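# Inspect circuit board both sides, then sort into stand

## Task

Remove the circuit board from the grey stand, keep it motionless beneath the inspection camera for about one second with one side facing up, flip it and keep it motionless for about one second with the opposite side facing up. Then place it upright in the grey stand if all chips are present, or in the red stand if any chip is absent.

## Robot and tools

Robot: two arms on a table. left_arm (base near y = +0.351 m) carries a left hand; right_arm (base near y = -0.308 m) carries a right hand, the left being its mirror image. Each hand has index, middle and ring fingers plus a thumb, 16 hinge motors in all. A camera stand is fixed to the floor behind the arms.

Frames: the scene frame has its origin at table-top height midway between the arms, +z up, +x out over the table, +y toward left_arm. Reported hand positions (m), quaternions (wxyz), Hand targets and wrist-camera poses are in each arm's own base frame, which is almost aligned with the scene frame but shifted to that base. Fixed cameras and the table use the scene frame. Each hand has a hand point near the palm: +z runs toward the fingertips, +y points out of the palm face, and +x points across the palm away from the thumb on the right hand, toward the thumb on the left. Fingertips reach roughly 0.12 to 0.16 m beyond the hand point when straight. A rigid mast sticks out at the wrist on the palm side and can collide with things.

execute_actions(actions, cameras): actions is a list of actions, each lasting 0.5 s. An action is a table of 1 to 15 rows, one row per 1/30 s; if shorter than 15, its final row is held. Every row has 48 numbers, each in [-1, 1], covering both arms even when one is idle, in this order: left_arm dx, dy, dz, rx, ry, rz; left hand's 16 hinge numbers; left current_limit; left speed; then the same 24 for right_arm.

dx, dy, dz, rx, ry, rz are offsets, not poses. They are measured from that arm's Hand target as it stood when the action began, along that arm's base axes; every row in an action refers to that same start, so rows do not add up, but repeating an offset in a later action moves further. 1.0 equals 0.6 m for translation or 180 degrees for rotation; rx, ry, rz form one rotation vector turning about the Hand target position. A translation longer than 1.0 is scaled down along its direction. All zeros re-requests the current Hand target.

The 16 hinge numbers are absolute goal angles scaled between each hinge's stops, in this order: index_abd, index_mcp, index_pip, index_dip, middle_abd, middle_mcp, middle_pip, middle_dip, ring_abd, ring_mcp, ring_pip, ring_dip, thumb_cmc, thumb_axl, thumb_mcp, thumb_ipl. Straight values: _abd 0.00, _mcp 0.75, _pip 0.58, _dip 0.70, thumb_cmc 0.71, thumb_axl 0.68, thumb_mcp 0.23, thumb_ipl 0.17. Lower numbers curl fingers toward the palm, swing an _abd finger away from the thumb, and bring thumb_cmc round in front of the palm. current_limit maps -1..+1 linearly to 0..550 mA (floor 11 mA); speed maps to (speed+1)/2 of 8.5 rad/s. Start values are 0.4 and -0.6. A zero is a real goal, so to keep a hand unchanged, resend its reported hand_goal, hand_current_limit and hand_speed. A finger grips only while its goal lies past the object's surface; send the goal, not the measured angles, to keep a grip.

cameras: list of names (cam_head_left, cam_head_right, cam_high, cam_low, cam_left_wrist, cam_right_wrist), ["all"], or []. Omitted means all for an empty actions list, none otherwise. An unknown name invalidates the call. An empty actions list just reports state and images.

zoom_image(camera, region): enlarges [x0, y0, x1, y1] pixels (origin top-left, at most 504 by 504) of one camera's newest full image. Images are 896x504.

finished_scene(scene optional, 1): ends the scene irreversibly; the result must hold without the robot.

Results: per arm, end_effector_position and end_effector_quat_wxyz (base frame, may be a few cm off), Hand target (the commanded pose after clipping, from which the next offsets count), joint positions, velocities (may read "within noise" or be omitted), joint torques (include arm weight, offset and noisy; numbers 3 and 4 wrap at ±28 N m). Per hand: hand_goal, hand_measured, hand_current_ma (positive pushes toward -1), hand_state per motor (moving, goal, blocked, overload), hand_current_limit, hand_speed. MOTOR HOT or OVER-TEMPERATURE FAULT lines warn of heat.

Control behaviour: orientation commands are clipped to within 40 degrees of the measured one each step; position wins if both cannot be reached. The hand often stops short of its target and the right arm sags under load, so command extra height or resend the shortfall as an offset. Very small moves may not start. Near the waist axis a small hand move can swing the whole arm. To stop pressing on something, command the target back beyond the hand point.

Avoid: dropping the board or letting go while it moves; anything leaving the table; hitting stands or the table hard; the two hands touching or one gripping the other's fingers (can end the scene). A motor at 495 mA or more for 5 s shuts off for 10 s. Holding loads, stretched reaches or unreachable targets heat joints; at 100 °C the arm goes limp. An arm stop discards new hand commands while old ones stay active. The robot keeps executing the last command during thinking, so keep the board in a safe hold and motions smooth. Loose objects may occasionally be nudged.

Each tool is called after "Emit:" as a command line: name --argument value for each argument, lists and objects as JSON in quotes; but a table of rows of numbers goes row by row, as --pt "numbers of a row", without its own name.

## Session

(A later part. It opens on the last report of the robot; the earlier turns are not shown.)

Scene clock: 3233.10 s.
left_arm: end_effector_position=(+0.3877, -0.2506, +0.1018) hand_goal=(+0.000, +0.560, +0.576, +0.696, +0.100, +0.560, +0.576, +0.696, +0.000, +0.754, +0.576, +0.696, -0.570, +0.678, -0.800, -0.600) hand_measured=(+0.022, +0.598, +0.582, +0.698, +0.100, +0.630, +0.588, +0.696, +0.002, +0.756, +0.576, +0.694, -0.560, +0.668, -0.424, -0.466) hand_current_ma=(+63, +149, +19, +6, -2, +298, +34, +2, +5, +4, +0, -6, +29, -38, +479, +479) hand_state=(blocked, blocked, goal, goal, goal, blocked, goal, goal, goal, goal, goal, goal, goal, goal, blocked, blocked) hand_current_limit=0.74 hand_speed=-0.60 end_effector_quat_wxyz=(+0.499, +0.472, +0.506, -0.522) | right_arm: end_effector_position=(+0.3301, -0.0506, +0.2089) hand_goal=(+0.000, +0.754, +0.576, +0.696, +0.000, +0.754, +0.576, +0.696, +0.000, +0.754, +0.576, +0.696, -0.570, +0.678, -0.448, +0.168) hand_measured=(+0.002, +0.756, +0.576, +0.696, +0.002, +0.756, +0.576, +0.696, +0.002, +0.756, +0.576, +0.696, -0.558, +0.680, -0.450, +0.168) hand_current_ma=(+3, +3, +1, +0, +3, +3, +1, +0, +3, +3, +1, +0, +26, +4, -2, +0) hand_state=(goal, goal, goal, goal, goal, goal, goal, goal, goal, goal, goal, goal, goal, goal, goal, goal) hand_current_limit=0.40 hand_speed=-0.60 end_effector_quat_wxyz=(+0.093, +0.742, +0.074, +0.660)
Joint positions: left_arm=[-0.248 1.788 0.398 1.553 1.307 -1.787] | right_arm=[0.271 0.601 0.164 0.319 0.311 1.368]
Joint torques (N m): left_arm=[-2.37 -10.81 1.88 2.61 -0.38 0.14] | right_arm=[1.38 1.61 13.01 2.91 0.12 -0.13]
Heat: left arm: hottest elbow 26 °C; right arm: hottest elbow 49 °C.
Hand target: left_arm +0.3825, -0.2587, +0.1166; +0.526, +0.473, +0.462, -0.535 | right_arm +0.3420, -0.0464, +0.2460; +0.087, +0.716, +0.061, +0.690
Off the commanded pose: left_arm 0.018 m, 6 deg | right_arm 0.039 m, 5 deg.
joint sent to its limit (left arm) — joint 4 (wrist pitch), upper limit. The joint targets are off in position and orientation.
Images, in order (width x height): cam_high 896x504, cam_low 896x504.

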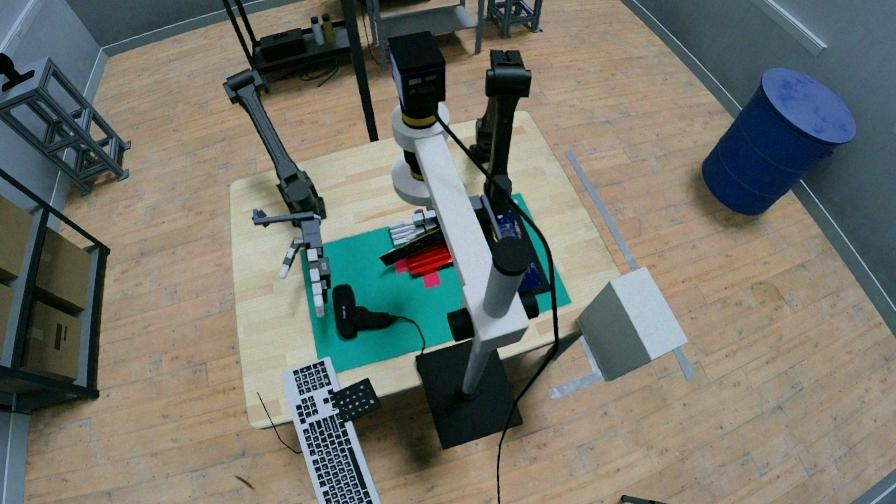

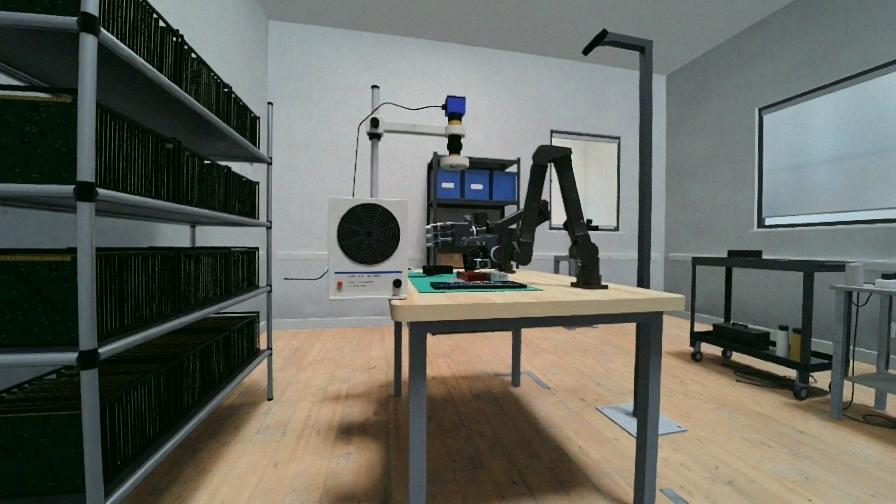

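Emit:
execute_actions --actions '[[[0.015,0,0.0,0,0,-0.018,0,0.56,0.576,0.696,0.1,0.56,0.576,0.696,0,0.754,0.576,0.696,-0.571,0.678,-0.8,-0.6,0.74,-0.6,0,0,0,0,0,0,0,0.754,0.576,0.696,0,0.754,0.576,0.696,0,0.754,0.576,0.696,-0.571,0.678,-0.449,0.168,0.4,-0.6]]]' --cameras '["cam_low","cam_high","cam_left_wrist"]'

Emit:
zoom_image --camera "cam_high" --region '[372, 235, 432, 285]'

Emit:
zoom_image --camera "cam_left_wrist" --region '[200, 20, 500, 320]'

Scene clock: 3243.30 s.
left_arm: end_effector_position=(+0.3813, -0.2577, +0.1050) hand_goal=(+0.000, +0.560, +0.576, +0.696, +0.100, +0.560, +0.576, +0.696, +0.000, +0.754, +0.576, +0.696, -0.570, +0.678, -0.800, -0.600) hand_measured=(+0.018, +0.568, +0.582, +0.698, +0.100, +0.606, +0.588, +0.696, +0.002, +0.754, +0.576, +0.694, -0.560, +0.666, -0.408, -0.474) hand_current_ma=(+52, +24, +14, +7, -1, +189, +34, +2, +5, +1, +0, -6, +29, -50, +478, +478) hand_state=(goal, goal, goal, goal, goal, blocked, goal, goal, goal, goal, goal, goal, goal, goal, blocked, blocked) hand_current_limit=0.74 hand_speed=-0.60 end_effector_quat_wxyz=(+0.484, +0.495, +0.486, -0.533) | right_arm: end_effector_position=(+0.3301, -0.0506, +0.2089) hand_goal=(+0.000, +0.754, +0.576, +0.696, +0.000, +0.754, +0.576, +0.696, +0.000, +0.754, +0.576, +0.696, -0.570, +0.678, -0.448, +0.168) hand_measured=(+0.002, +0.756, +0.576, +0.696, +0.002, +0.756, +0.576, +0.696, +0.002, +0.756, +0.576, +0.696, -0.558, +0.680, -0.450, +0.168) hand_current_ma=(+3, +3, +1, +0, +3, +3, +1, +0, +3, +3, +1, +0, +26, +4, -2, +0) hand_state=(goal, goal, goal, goal, goal, goal, goal, goal, goal, goal, goal, goal, goal, goal, goal, goal) hand_current_limit=0.40 hand_speed=-0.60 end_effector_quat_wxyz=(+0.093, +0.742, +0.074, +0.660)
Joint positions: left_arm=[-0.25 1.788 0.414 1.561 1.375 -1.793] | right_arm=[0.271 0.601 0.164 0.319 0.311 1.368]
Joint torques (N m): left_arm=[-0.09 -9.58 4.25 2.18 0.04 -0.05] | right_arm=[1.14 1.49 12.96 2.92 0.12 -0.12]
Heat: left arm: hottest shoulder 25 °C; right arm: hottest elbow 49 °C.
Hand target: left_arm +0.3915, -0.2587, +0.1166; +0.511, +0.485, +0.449, -0.549 | right_arm +0.3420, -0.0464, +0.2460; +0.087, +0.716, +0.061, +0.690
Off the commanded pose: left_arm 0.015 m, 6 deg | right_arm 0.039 m, 5 deg.
joint sent to its limit (left arm) — joint 4 (wrist pitch), upper limit. The joint targets are off in position and orientation.
Images, in order (width x height): cam_high 896x504, cam_low 896x504, cam_left_wrist 896x504.

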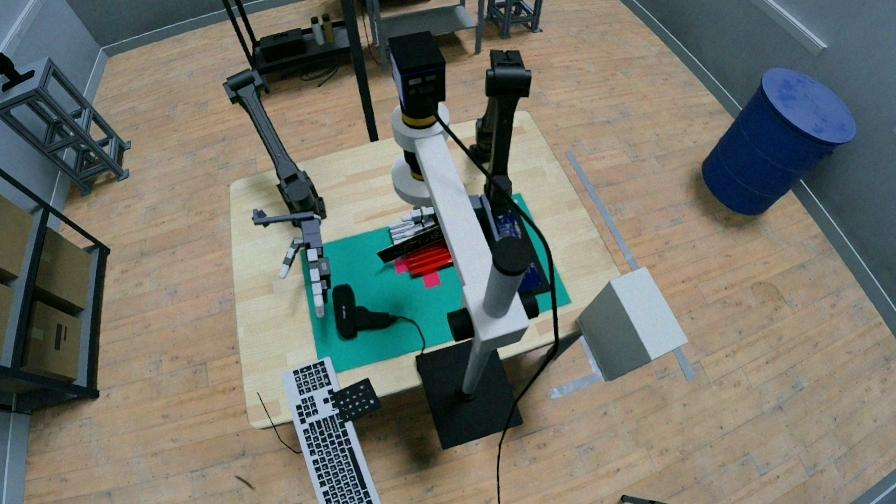

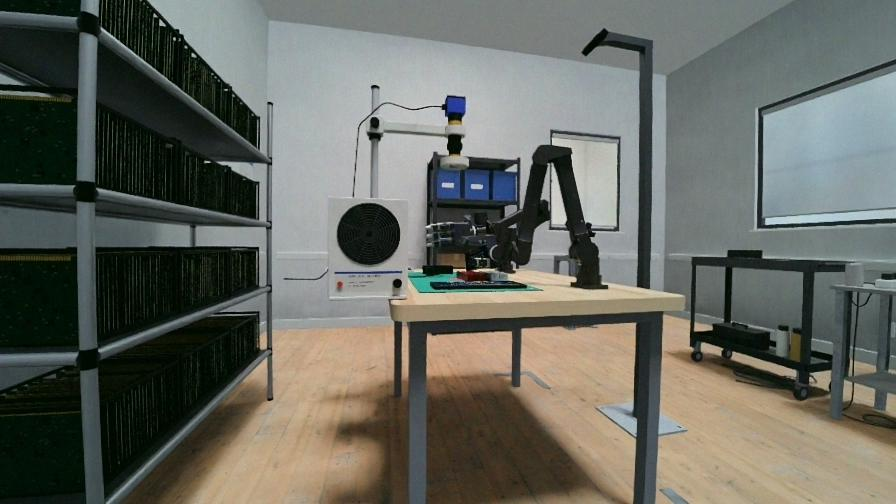

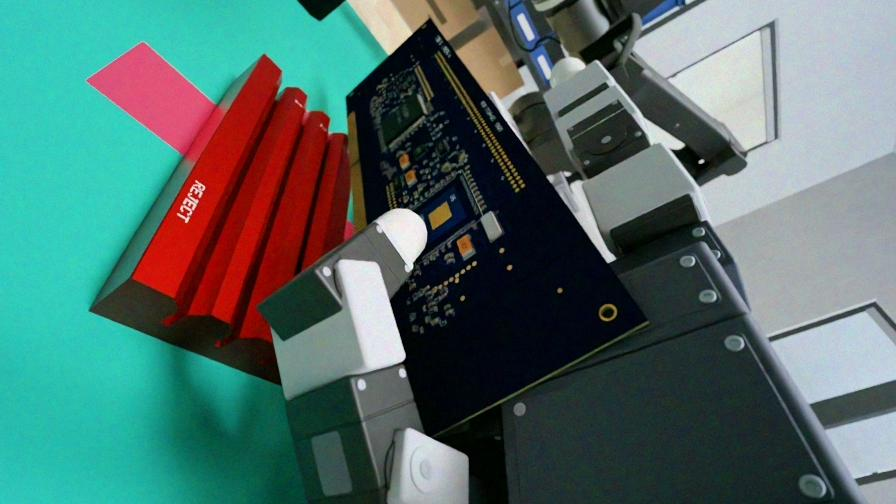

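Scaled by 8.400 from the camera's 896x504 image, which has a finer 1280x720 frame.

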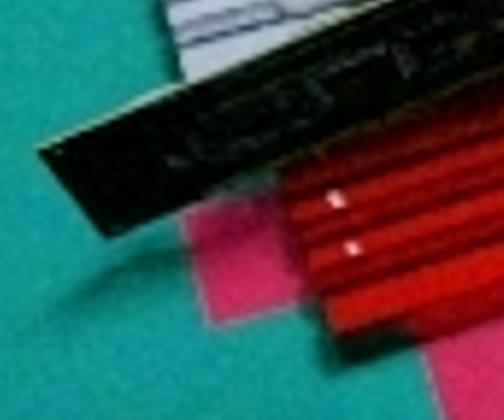

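Scaled by 1.680 from the camera's 896x504 image, which has a finer 1280x720 frame.

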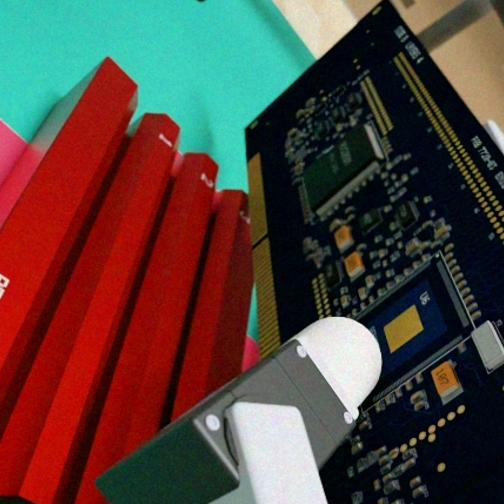

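Emit:
execute_actions --actions '[[[0.013,0,0.0,0,0,0,0,0.54,0.576,0.696,0.1,0.56,0.576,0.696,0,0.754,0.576,0.696,-0.571,0.678,-0.8,-0.6,0.74,-0.6,0,0,0,0,0,0,0,0.754,0.576,0.696,0,0.754,0.576,0.696,0,0.754,0.576,0.696,-0.571,0.678,-0.449,0.168,0.4,-0.6]]]' --cameras '["cam_low","cam_high","cam_left_wrist"]'

Emit:
zoom_image --camera "cam_high" --region '[372, 235, 432, 285]'

Emit:
zoom_image --camera "cam_left_wrist" --region '[200, 20, 500, 320]'

Scene clock: 3251.80 s.
left_arm: end_effector_position=(+0.3837, -0.2587, +0.1060) hand_goal=(+0.000, +0.540, +0.576, +0.696, +0.100, +0.560, +0.576, +0.696, +0.000, +0.754, +0.576, +0.696, -0.570, +0.678, -0.800, -0.600) hand_measured=(+0.018, +0.566, +0.584, +0.698, +0.100, +0.606, +0.588, +0.696, +0.002, +0.754, +0.576, +0.694, -0.560, +0.666, -0.408, -0.474) hand_current_ma=(+52, +96, +22, +7, +0, +189, +34, +2, +5, +1, +0, -6, +29, -50, +478, +479) hand_state=(goal, blocked, goal, goal, goal, blocked, goal, goal, goal, goal, goal, goal, goal, goal, blocked, blocked) hand_current_limit=0.74 hand_speed=-0.60 end_effector_quat_wxyz=(+0.480, +0.494, +0.487, -0.537) | right_arm: end_effector_position=(+0.3301, -0.0506, +0.2089) hand_goal=(+0.000, +0.754, +0.576, +0.696, +0.000, +0.754, +0.576, +0.696, +0.000, +0.754, +0.576, +0.696, -0.570, +0.678, -0.448, +0.168) hand_measured=(+0.002, +0.756, +0.576, +0.696, +0.002, +0.756, +0.576, +0.696, +0.002, +0.756, +0.576, +0.696, -0.558, +0.680, -0.450, +0.168) hand_current_ma=(+3, +3, +1, +0, +3, +3, +1, +0, +3, +3, +1, +0, +26, +4, -2, +0) hand_state=(goal, goal, goal, goal, goal, goal, goal, goal, goal, goal, goal, goal, goal, goal, goal, goal) hand_current_limit=0.40 hand_speed=-0.60 end_effector_quat_wxyz=(+0.093, +0.742, +0.074, +0.660)
Joint positions: left_arm=[-0.248 1.788 0.424 1.561 1.382 -1.813] | right_arm=[0.271 0.601 0.164 0.319 0.311 1.368]
Joint torques (N m): left_arm=[0.32 -8.7 5.07 2.18 -0.14 0.04] | right_arm=[1.61 1.26 13.04 2.92 0.13 -0.13]
Heat: left arm: hottest shoulder 25 °C; right arm: hottest elbow 49 °C.
Hand target: left_arm +0.3993, -0.2587, +0.1166; +0.511, +0.485, +0.449, -0.549 | right_arm +0.3420, -0.0464, +0.2460; +0.087, +0.716, +0.061, +0.690
Off the commanded pose: left_arm 0.019 m, 6 deg | right_arm 0.039 m, 5 deg.
joint sent to its limit (left arm) — joint 4 (wrist pitch), upper limit. The joint targets are off in position and orientation.
Images, in order (width x height): cam_high 896x504, cam_low 896x504, cam_left_wrist 896x504.

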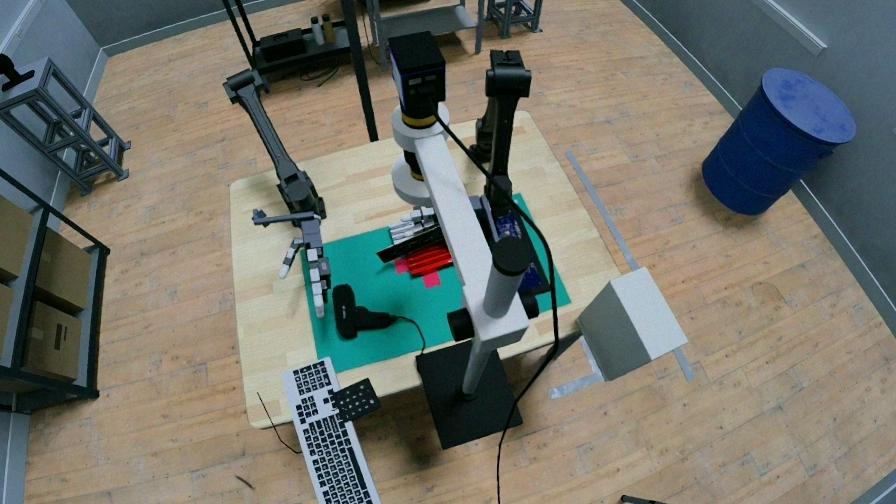

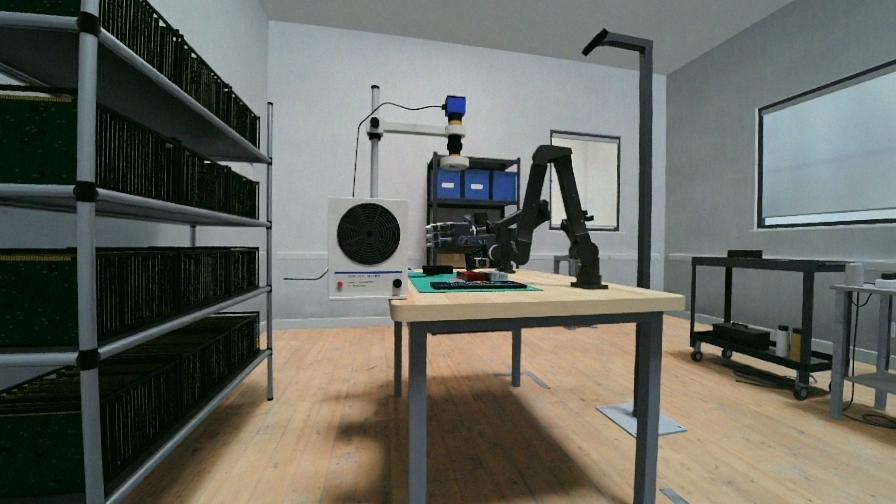

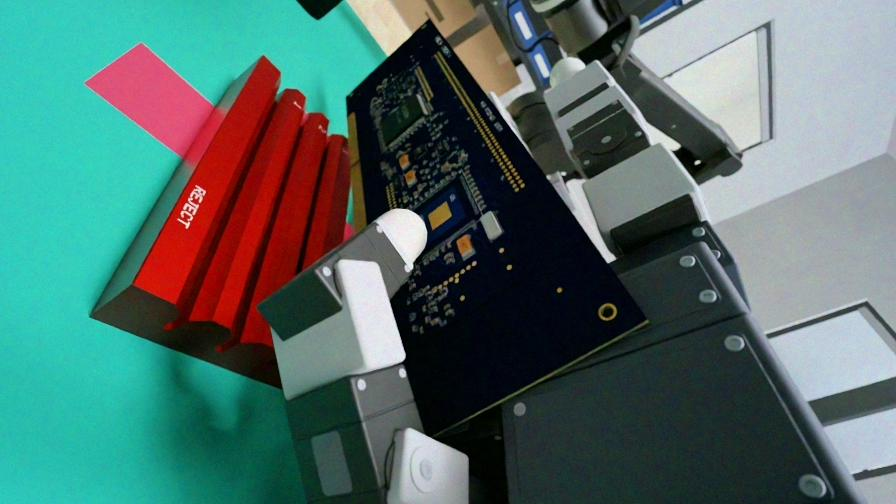

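Scaled by 8.400 from the camera's 896x504 image, which has a finer 1280x720 frame.

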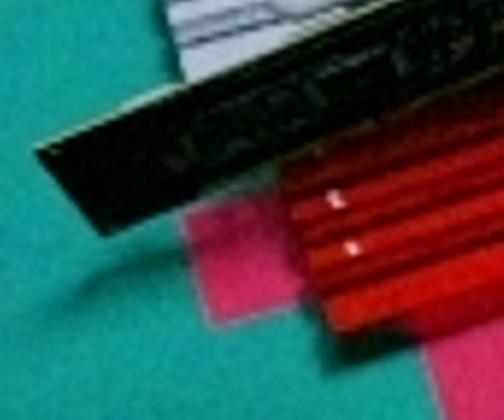

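Scaled by 1.680 from the camera's 896x504 image, which has a finer 1280x720 frame.

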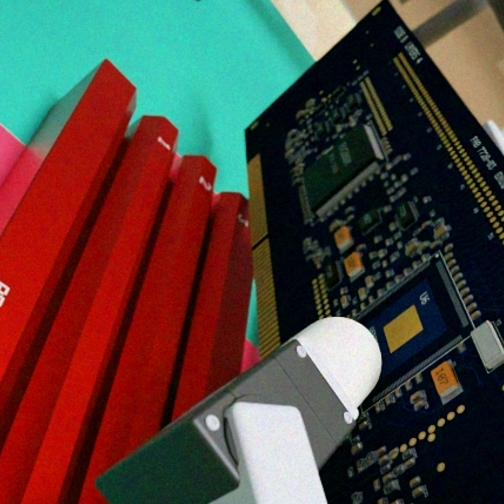

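Emit:
execute_actions --actions '[[[-0.01,0,0.006,0.026,0,0.022,0,0.54,0.576,0.696,0.1,0.56,0.576,0.696,0,0.754,0.576,0.696,-0.571,0.678,-0.8,-0.6,0.74,-0.6,0,0,0,0,0,0,0,0.754,0.576,0.696,0,0.754,0.576,0.696,0,0.754,0.576,0.696,-0.571,0.678,-0.449,0.168,0.4,-0.6]],[[0,0,0,0,0,0,0,0.54,0.576,0.696,0.1,0.56,0.576,0.696,0,0.754,0.576,0.696,-0.571,0.678,-0.8,-0.6,0.74,-0.6,0,0,0,0,0,0,0,0.754,0.576,0.696,0,0.754,0.576,0.696,0,0.754,0.576,0.696,-0.571,0.678,-0.449,0.168,0.4,-0.6]]]' --cameras '["cam_low","cam_high","cam_left_wrist","cam_head_left"]'

Emit:
zoom_image --camera "cam_high" --region '[372, 235, 432, 285]'

Emit:
zoom_image --camera "cam_left_wrist" --region '[200, 20, 500, 320]'

Scene clock: 3263.53 s.
left_arm: end_effector_position=(+0.3952, -0.2556, +0.1101) hand_goal=(+0.000, +0.540, +0.576, +0.696, +0.100, +0.560, +0.576, +0.696, +0.000, +0.754, +0.576, +0.696, -0.570, +0.678, -0.800, -0.600) hand_measured=(+0.018, +0.566, +0.584, +0.698, +0.100, +0.606, +0.588, +0.696, +0.002, +0.754, +0.576, +0.694, -0.560, +0.666, -0.408, -0.474) hand_current_ma=(+52, +96, +23, +7, +0, +189, +34, +2, +5, +1, +0, -6, +29, -50, +478, +479) hand_state=(goal, blocked, goal, goal, goal, blocked, goal, goal, goal, goal, goal, goal, goal, goal, blocked, blocked) hand_current_limit=0.74 hand_speed=-0.60 end_effector_quat_wxyz=(+0.500, +0.482, +0.498, -0.520) | right_arm: end_effector_position=(+0.3301, -0.0506, +0.2089) hand_goal=(+0.000, +0.754, +0.576, +0.696, +0.000, +0.754, +0.576, +0.696, +0.000, +0.754, +0.576, +0.696, -0.570, +0.678, -0.448, +0.168) hand_measured=(+0.002, +0.756, +0.576, +0.696, +0.002, +0.756, +0.576, +0.696, +0.002, +0.756, +0.576, +0.696, -0.558, +0.680, -0.450, +0.168) hand_current_ma=(+3, +3, +1, +0, +3, +3, +1, +0, +3, +3, +1, +0, +26, +4, -2, +0) hand_state=(goal, goal, goal, goal, goal, goal, goal, goal, goal, goal, goal, goal, goal, goal, goal, goal) hand_current_limit=0.40 hand_speed=-0.60 end_effector_quat_wxyz=(+0.093, +0.742, +0.074, +0.660)
Joint positions: left_arm=[-0.253 1.765 0.424 1.501 1.318 -1.762] | right_arm=[0.271 0.601 0.164 0.319 0.311 1.368]
Joint torques (N m): left_arm=[-1.67 -11.11 2.33 1.42 -0.4 0.24] | right_arm=[1.2 1.26 12.98 2.95 0.11 -0.12]
Heat: left arm: hottest elbow 26 °C; right arm: hottest elbow 49 °C.
Hand target: left_arm +0.3933, -0.2587, +0.1202; +0.510, +0.490, +0.487, -0.513 | right_arm +0.3420, -0.0464, +0.2460; +0.087, +0.716, +0.061, +0.690
Off the commanded pose: left_arm 0.011 m, 2 deg | right_arm 0.039 m, 5 deg.
Images, in order (width x height): cam_head_left 896x504, cam_high 896x504, cam_low 896x504, cam_left_wrist 896x504.

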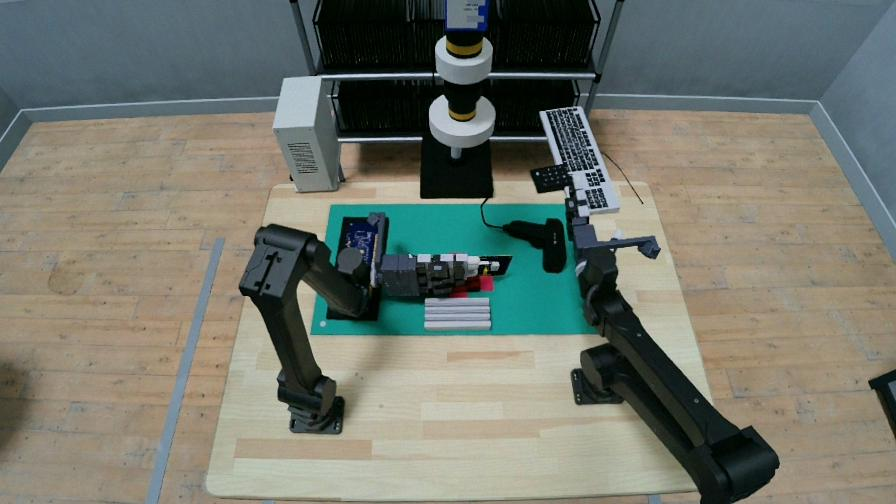

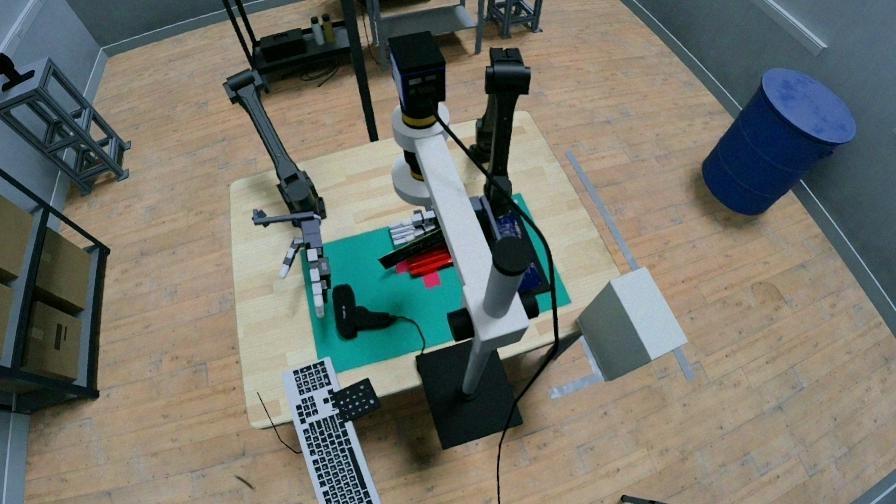

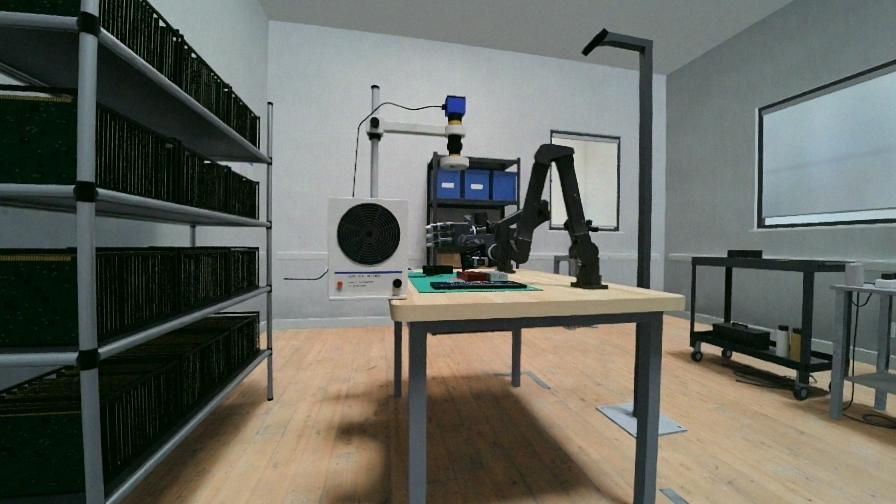

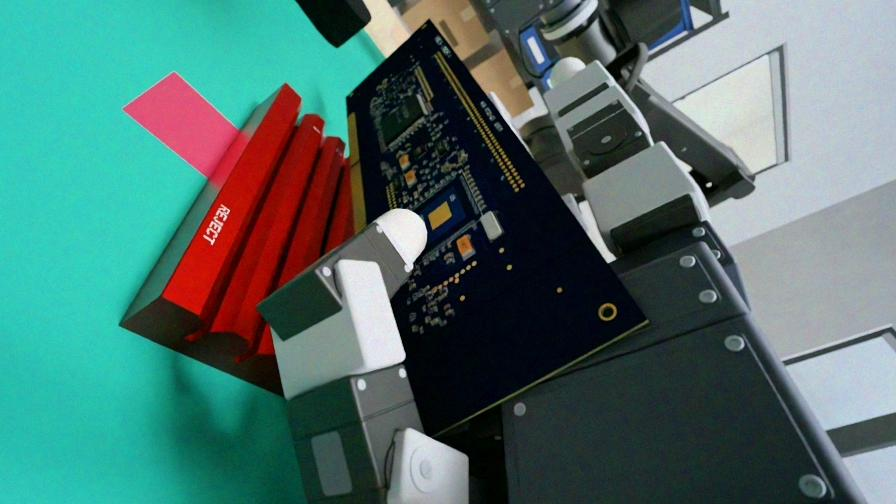

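Scaled by 8.400 from the camera's 896x504 image, which has a finer 1280x720 frame.

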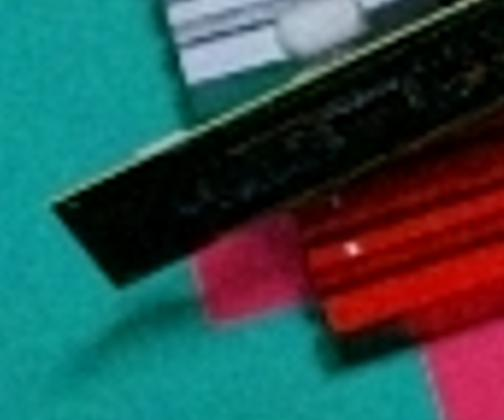

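Scaled by 1.680 from the camera's 896x504 image, which has a finer 1280x720 frame.

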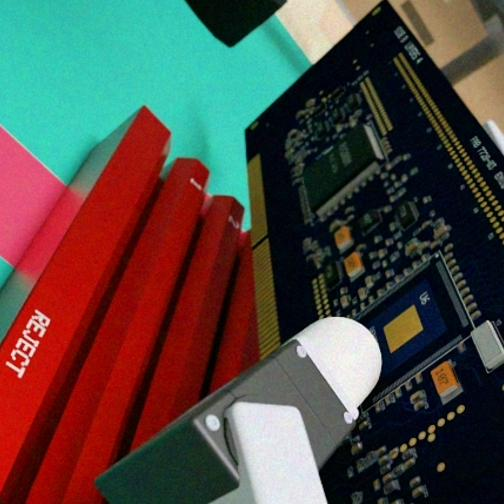

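Emit:
execute_actions --actions '[[[-0.022,0,0.0,0,0,0,0,0.59,0.576,0.696,0.1,0.62,0.576,0.696,0,0.754,0.576,0.696,-0.571,0.678,-0.8,-0.6,0.76,-0.6,0,0,0,0,0,0,0,0.754,0.576,0.696,0,0.754,0.576,0.696,0,0.754,0.576,0.696,-0.571,0.678,-0.449,0.168,0.4,-0.6]],[[0,0,0,0,0,0,0,0.59,0.576,0.696,0.1,0.62,0.576,0.696,0,0.754,0.576,0.696,-0.571,0.678,-0.8,-0.6,0.76,-0.6,0,0,0,0,0,0,0,0.754,0.576,0.696,0,0.754,0.576,0.696,0,0.754,0.576,0.696,-0.571,0.678,-0.449,0.168,0.4,-0.6]]]' --cameras '["cam_low","cam_high","cam_left_wrist","cam_head_left"]'

Emit:
zoom_image --camera "cam_high" --region '[372, 235, 432, 285]'

Emit:
zoom_image --camera "cam_left_wrist" --region '[200, 20, 500, 320]'

Emit:
zoom_image --camera "cam_low" --region '[440, 240, 500, 290]'

Scene clock: 3284.03 s.
left_arm: end_effector_position=(+0.3846, -0.2515, +0.1081) hand_goal=(+0.000, +0.590, +0.576, +0.696, +0.100, +0.620, +0.576, +0.696, +0.000, +0.754, +0.576, +0.696, -0.570, +0.678, -0.800, -0.600) hand_measured=(+0.018, +0.598, +0.582, +0.698, +0.102, +0.632, +0.586, +0.696, +0.002, +0.754, +0.576, +0.694, -0.560, +0.668, -0.408, -0.488) hand_current_ma=(+52, +29, +14, +7, +6, +41, +29, +2, +5, +1, +0, -6, +29, -37, +484, +484) hand_state=(goal, goal, goal, goal, goal, goal, goal, goal, goal, goal, goal, goal, goal, goal, blocked, blocked) hand_current_limit=0.76 hand_speed=-0.60 end_effector_quat_wxyz=(+0.499, +0.477, +0.504, -0.519) | right_arm: end_effector_position=(+0.3301, -0.0506, +0.2089) hand_goal=(+0.000, +0.754, +0.576, +0.696, +0.000, +0.754, +0.576, +0.696, +0.000, +0.754, +0.576, +0.696, -0.570, +0.678, -0.448, +0.168) hand_measured=(+0.002, +0.756, +0.576, +0.696, +0.002, +0.756, +0.576, +0.696, +0.002, +0.756, +0.576, +0.696, -0.558, +0.680, -0.450, +0.168) hand_current_ma=(+3, +3, +1, +0, +3, +3, +1, +0, +3, +3, +1, +0, +26, +4, -2, +0) hand_state=(goal, goal, goal, goal, goal, goal, goal, goal, goal, goal, goal, goal, goal, goal, goal, goal) hand_current_limit=0.40 hand_speed=-0.60 end_effector_quat_wxyz=(+0.093, +0.742, +0.074, +0.660)
Joint positions: left_arm=[-0.253 1.748 0.389 1.501 1.307 -1.755] | right_arm=[0.271 0.601 0.164 0.319 0.311 1.368]
Joint torques (N m): left_arm=[-2.32 -10.58 2.15 1.84 -0.37 0.23] | right_arm=[1.03 1.55 12.96 2.71 0.13 -0.15]
Heat: left arm: hottest shoulder 25 °C; right arm: hottest elbow 49 °C.
Hand target: left_arm +0.3801, -0.2587, +0.1202; +0.510, +0.490, +0.487, -0.513 | right_arm +0.3420, -0.0464, +0.2460; +0.087, +0.716, +0.061, +0.690
Off the commanded pose: left_arm 0.015 m, 3 deg | right_arm 0.039 m, 5 deg.
Images, in order (width x height): cam_head_left 896x504, cam_high 896x504, cam_low 896x504, cam_left_wrist 896x504.

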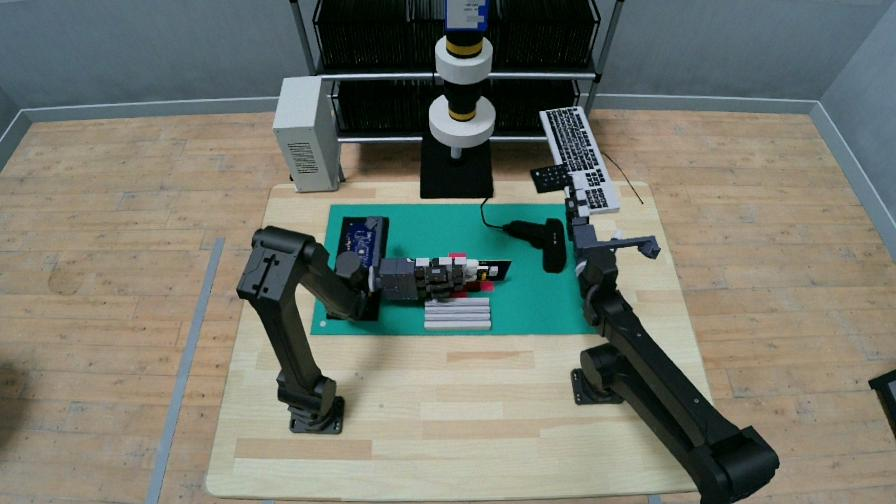

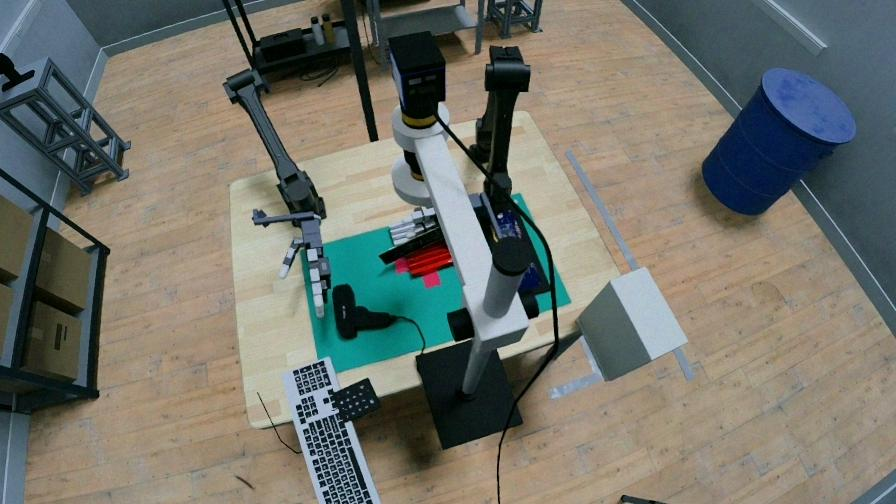

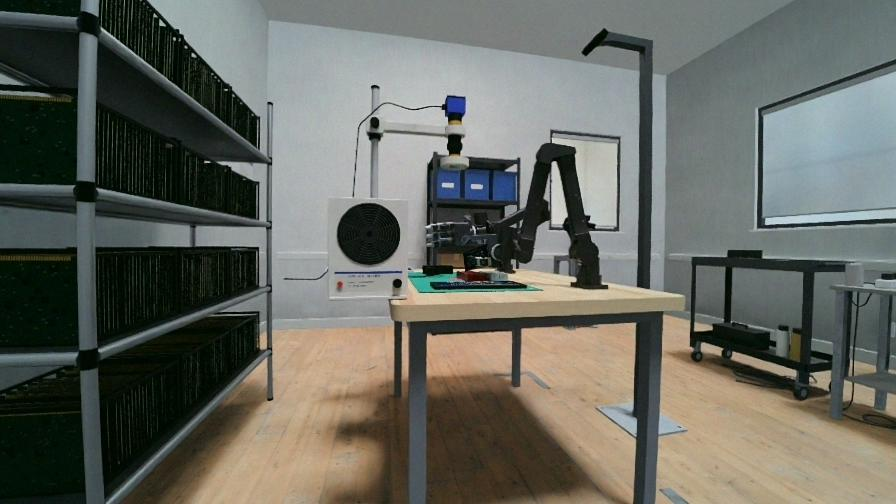

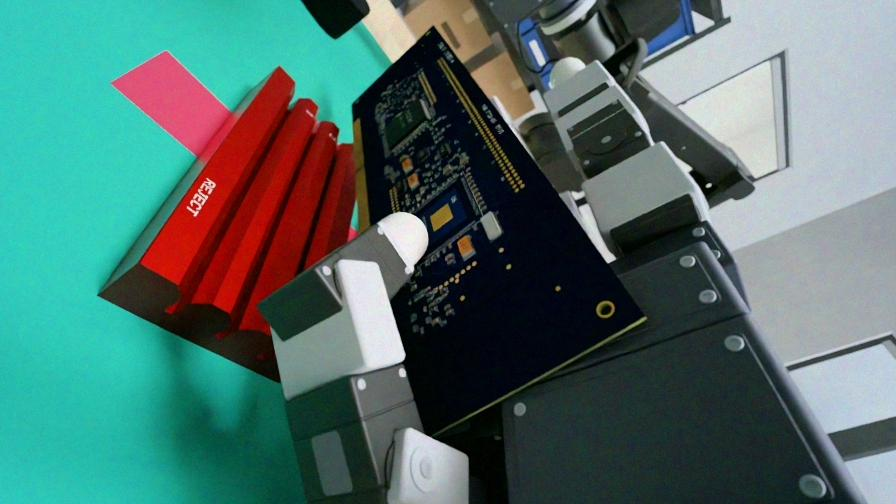

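Scaled by 8.400 from the camera's 896x504 image, which has a finer 1280x720 frame.

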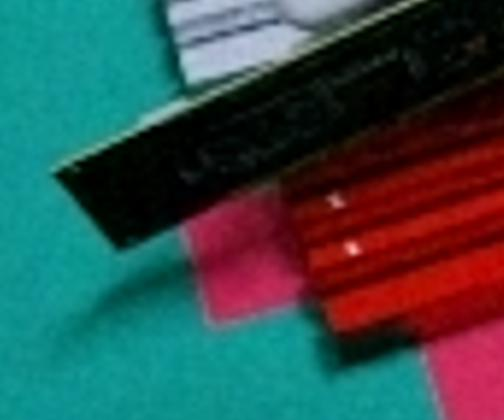

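Scaled by 1.680 from the camera's 896x504 image, which has a finer 1280x720 frame.

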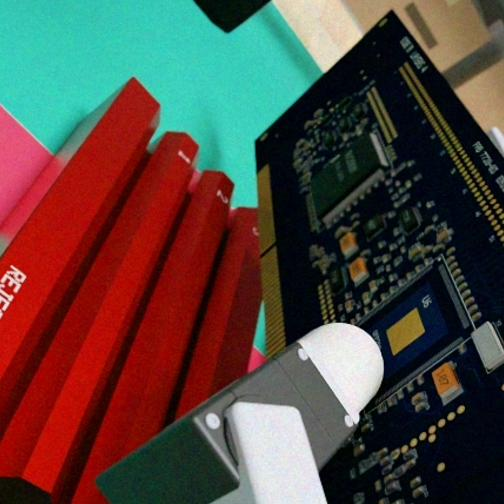

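Scaled by 8.400 from the camera's 896x504 image, which has a finer 1280x720 frame.

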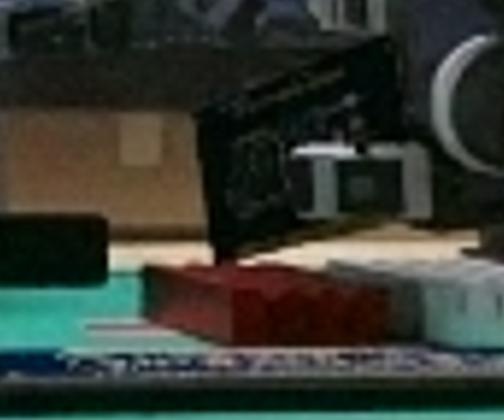

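Emit:
zoom_image --camera "cam_left_wrist" --region '[290, 80, 400, 240]'

Emit:
zoom_image --camera "cam_high" --region '[380, 240, 425, 280]'

Scaled by 3.150 from the camera's 896x504 image, which has a finer 1280x720 frame.

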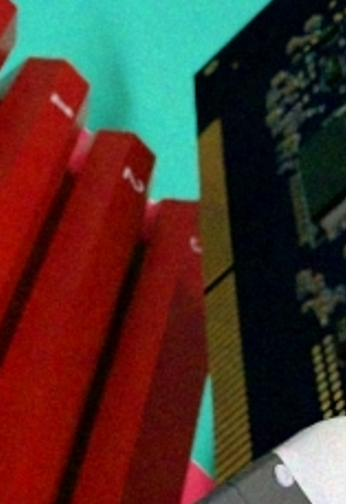

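Scaled by 11.200 from the camera's 896x504 image, which has a finer 1280x720 frame.

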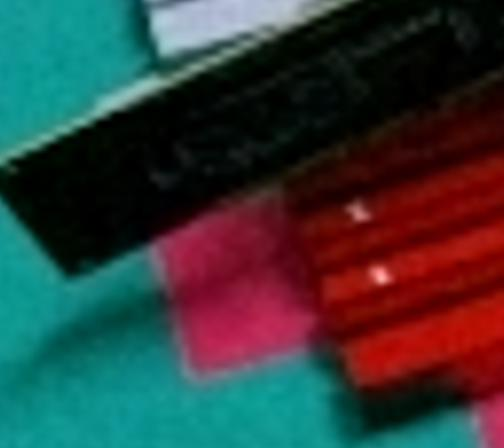

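Emit:
execute_actions --actions '[[[0,0,-0.025,0,0,0,0,0.59,0.576,0.696,0.1,0.62,0.576,0.696,0,0.754,0.576,0.696,-0.571,0.678,-0.8,-0.6,0.76,-0.6,0,0,0,0,0,0,0,0.754,0.576,0.696,0,0.754,0.576,0.696,0,0.754,0.576,0.696,-0.571,0.678,-0.449,0.168,0.4,-0.6]]]' --cameras '["cam_low","cam_high","cam_left_wrist"]'

Emit:
zoom_image --camera "cam_high" --region '[380, 240, 425, 280]'

Emit:
zoom_image --camera "cam_left_wrist" --region '[290, 80, 400, 240]'

Emit:
zoom_image --camera "cam_low" --region '[450, 250, 490, 290]'

Scene clock: 3351.23 s.
left_arm: end_effector_position=(+0.3854, -0.2505, +0.1028) hand_goal=(+0.000, +0.590, +0.576, +0.696, +0.100, +0.620, +0.576, +0.696, +0.000, +0.754, +0.576, +0.696, -0.570, +0.678, -0.800, -0.600) hand_measured=(+0.018, +0.600, +0.580, +0.698, +0.104, +0.632, +0.586, +0.696, +0.002, +0.754, +0.576, +0.694, -0.560, +0.668, -0.408, -0.490) hand_current_ma=(+52, +29, +13, +7, +7, +41, +29, +2, +5, +1, +0, -6, +29, -37, +484, +484) hand_state=(goal, goal, goal, goal, goal, goal, goal, goal, goal, goal, goal, goal, goal, goal, blocked, blocked) hand_current_limit=0.76 hand_speed=-0.60 end_effector_quat_wxyz=(+0.505, +0.480, +0.501, -0.514) | right_arm: end_effector_position=(+0.3301, -0.0506, +0.2089) hand_goal=(+0.000, +0.754, +0.576, +0.696, +0.000, +0.754, +0.576, +0.696, +0.000, +0.754, +0.576, +0.696, -0.570, +0.678, -0.448, +0.168) hand_measured=(+0.002, +0.756, +0.576, +0.696, +0.002, +0.756, +0.576, +0.696, +0.002, +0.756, +0.576, +0.696, -0.558, +0.680, -0.450, +0.168) hand_current_ma=(+3, +3, +1, +0, +3, +3, +1, +0, +3, +3, +1, +0, +26, +4, -2, +0) hand_state=(goal, goal, goal, goal, goal, goal, goal, goal, goal, goal, goal, goal, goal, goal, goal, goal) hand_current_limit=0.40 hand_speed=-0.60 end_effector_quat_wxyz=(+0.093, +0.742, +0.074, +0.660)
Joint positions: left_arm=[-0.251 1.78 0.389 1.535 1.304 -1.739] | right_arm=[0.271 0.601 0.164 0.319 0.311 1.368]
Joint torques (N m): left_arm=[-2.32 -8.12 2.03 2.65 -0.21 0.16] | right_arm=[1.03 1.44 13.03 2.91 0.13 -0.13]
Heat: left arm: hottest shoulder 26 °C; right arm: hottest elbow 49 °C.
Hand target: left_arm +0.3801, -0.2587, +0.1052; +0.510, +0.490, +0.487, -0.513 | right_arm +0.3420, -0.0464, +0.2460; +0.087, +0.716, +0.061, +0.690
Off the commanded pose: left_arm 0.010 m, 2 deg | right_arm 0.039 m, 5 deg.
Images, in order (width x height): cam_high 896x504, cam_low 896x504, cam_left_wrist 896x504.

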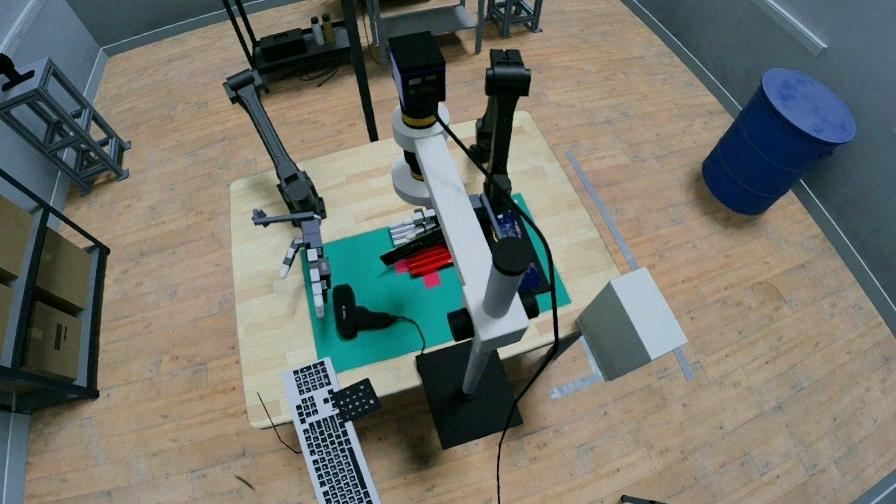

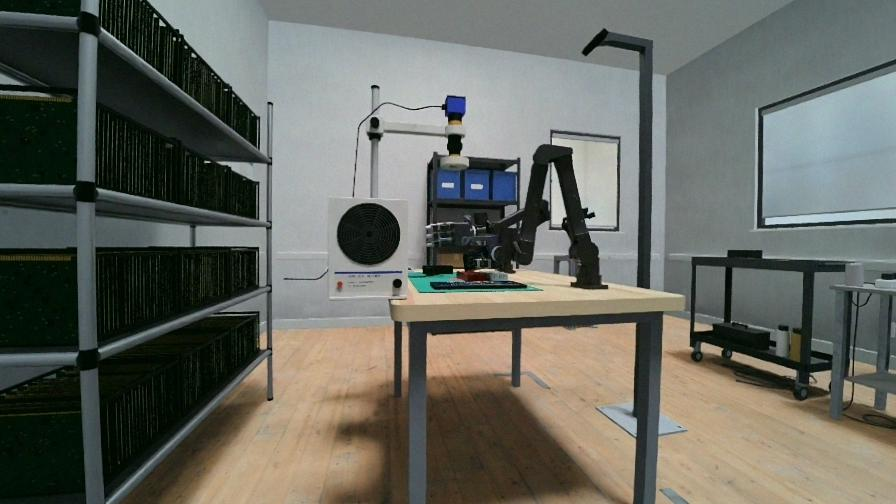

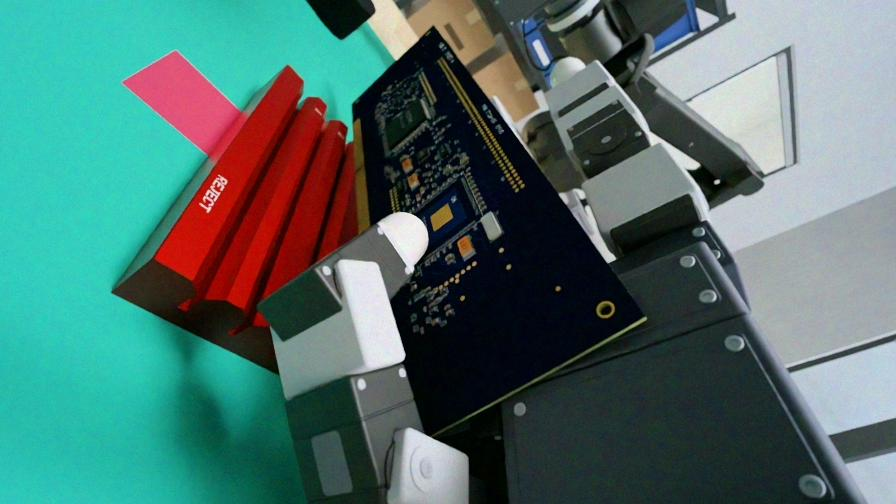

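Scaled by 11.200 from the camera's 896x504 image, which has a finer 1280x720 frame.

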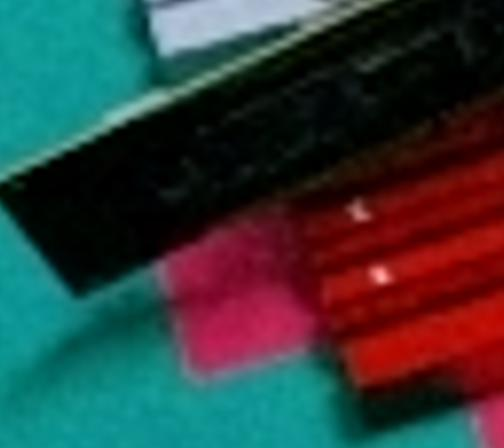

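Scaled by 3.150 from the camera's 896x504 image, which has a finer 1280x720 frame.

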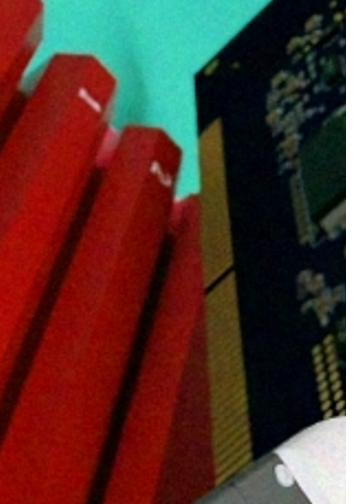

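Scaled by 12.600 from the camera's 896x504 image, which has a finer 1280x720 frame.

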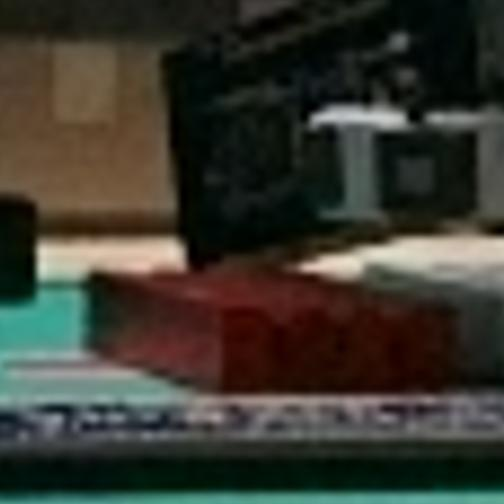

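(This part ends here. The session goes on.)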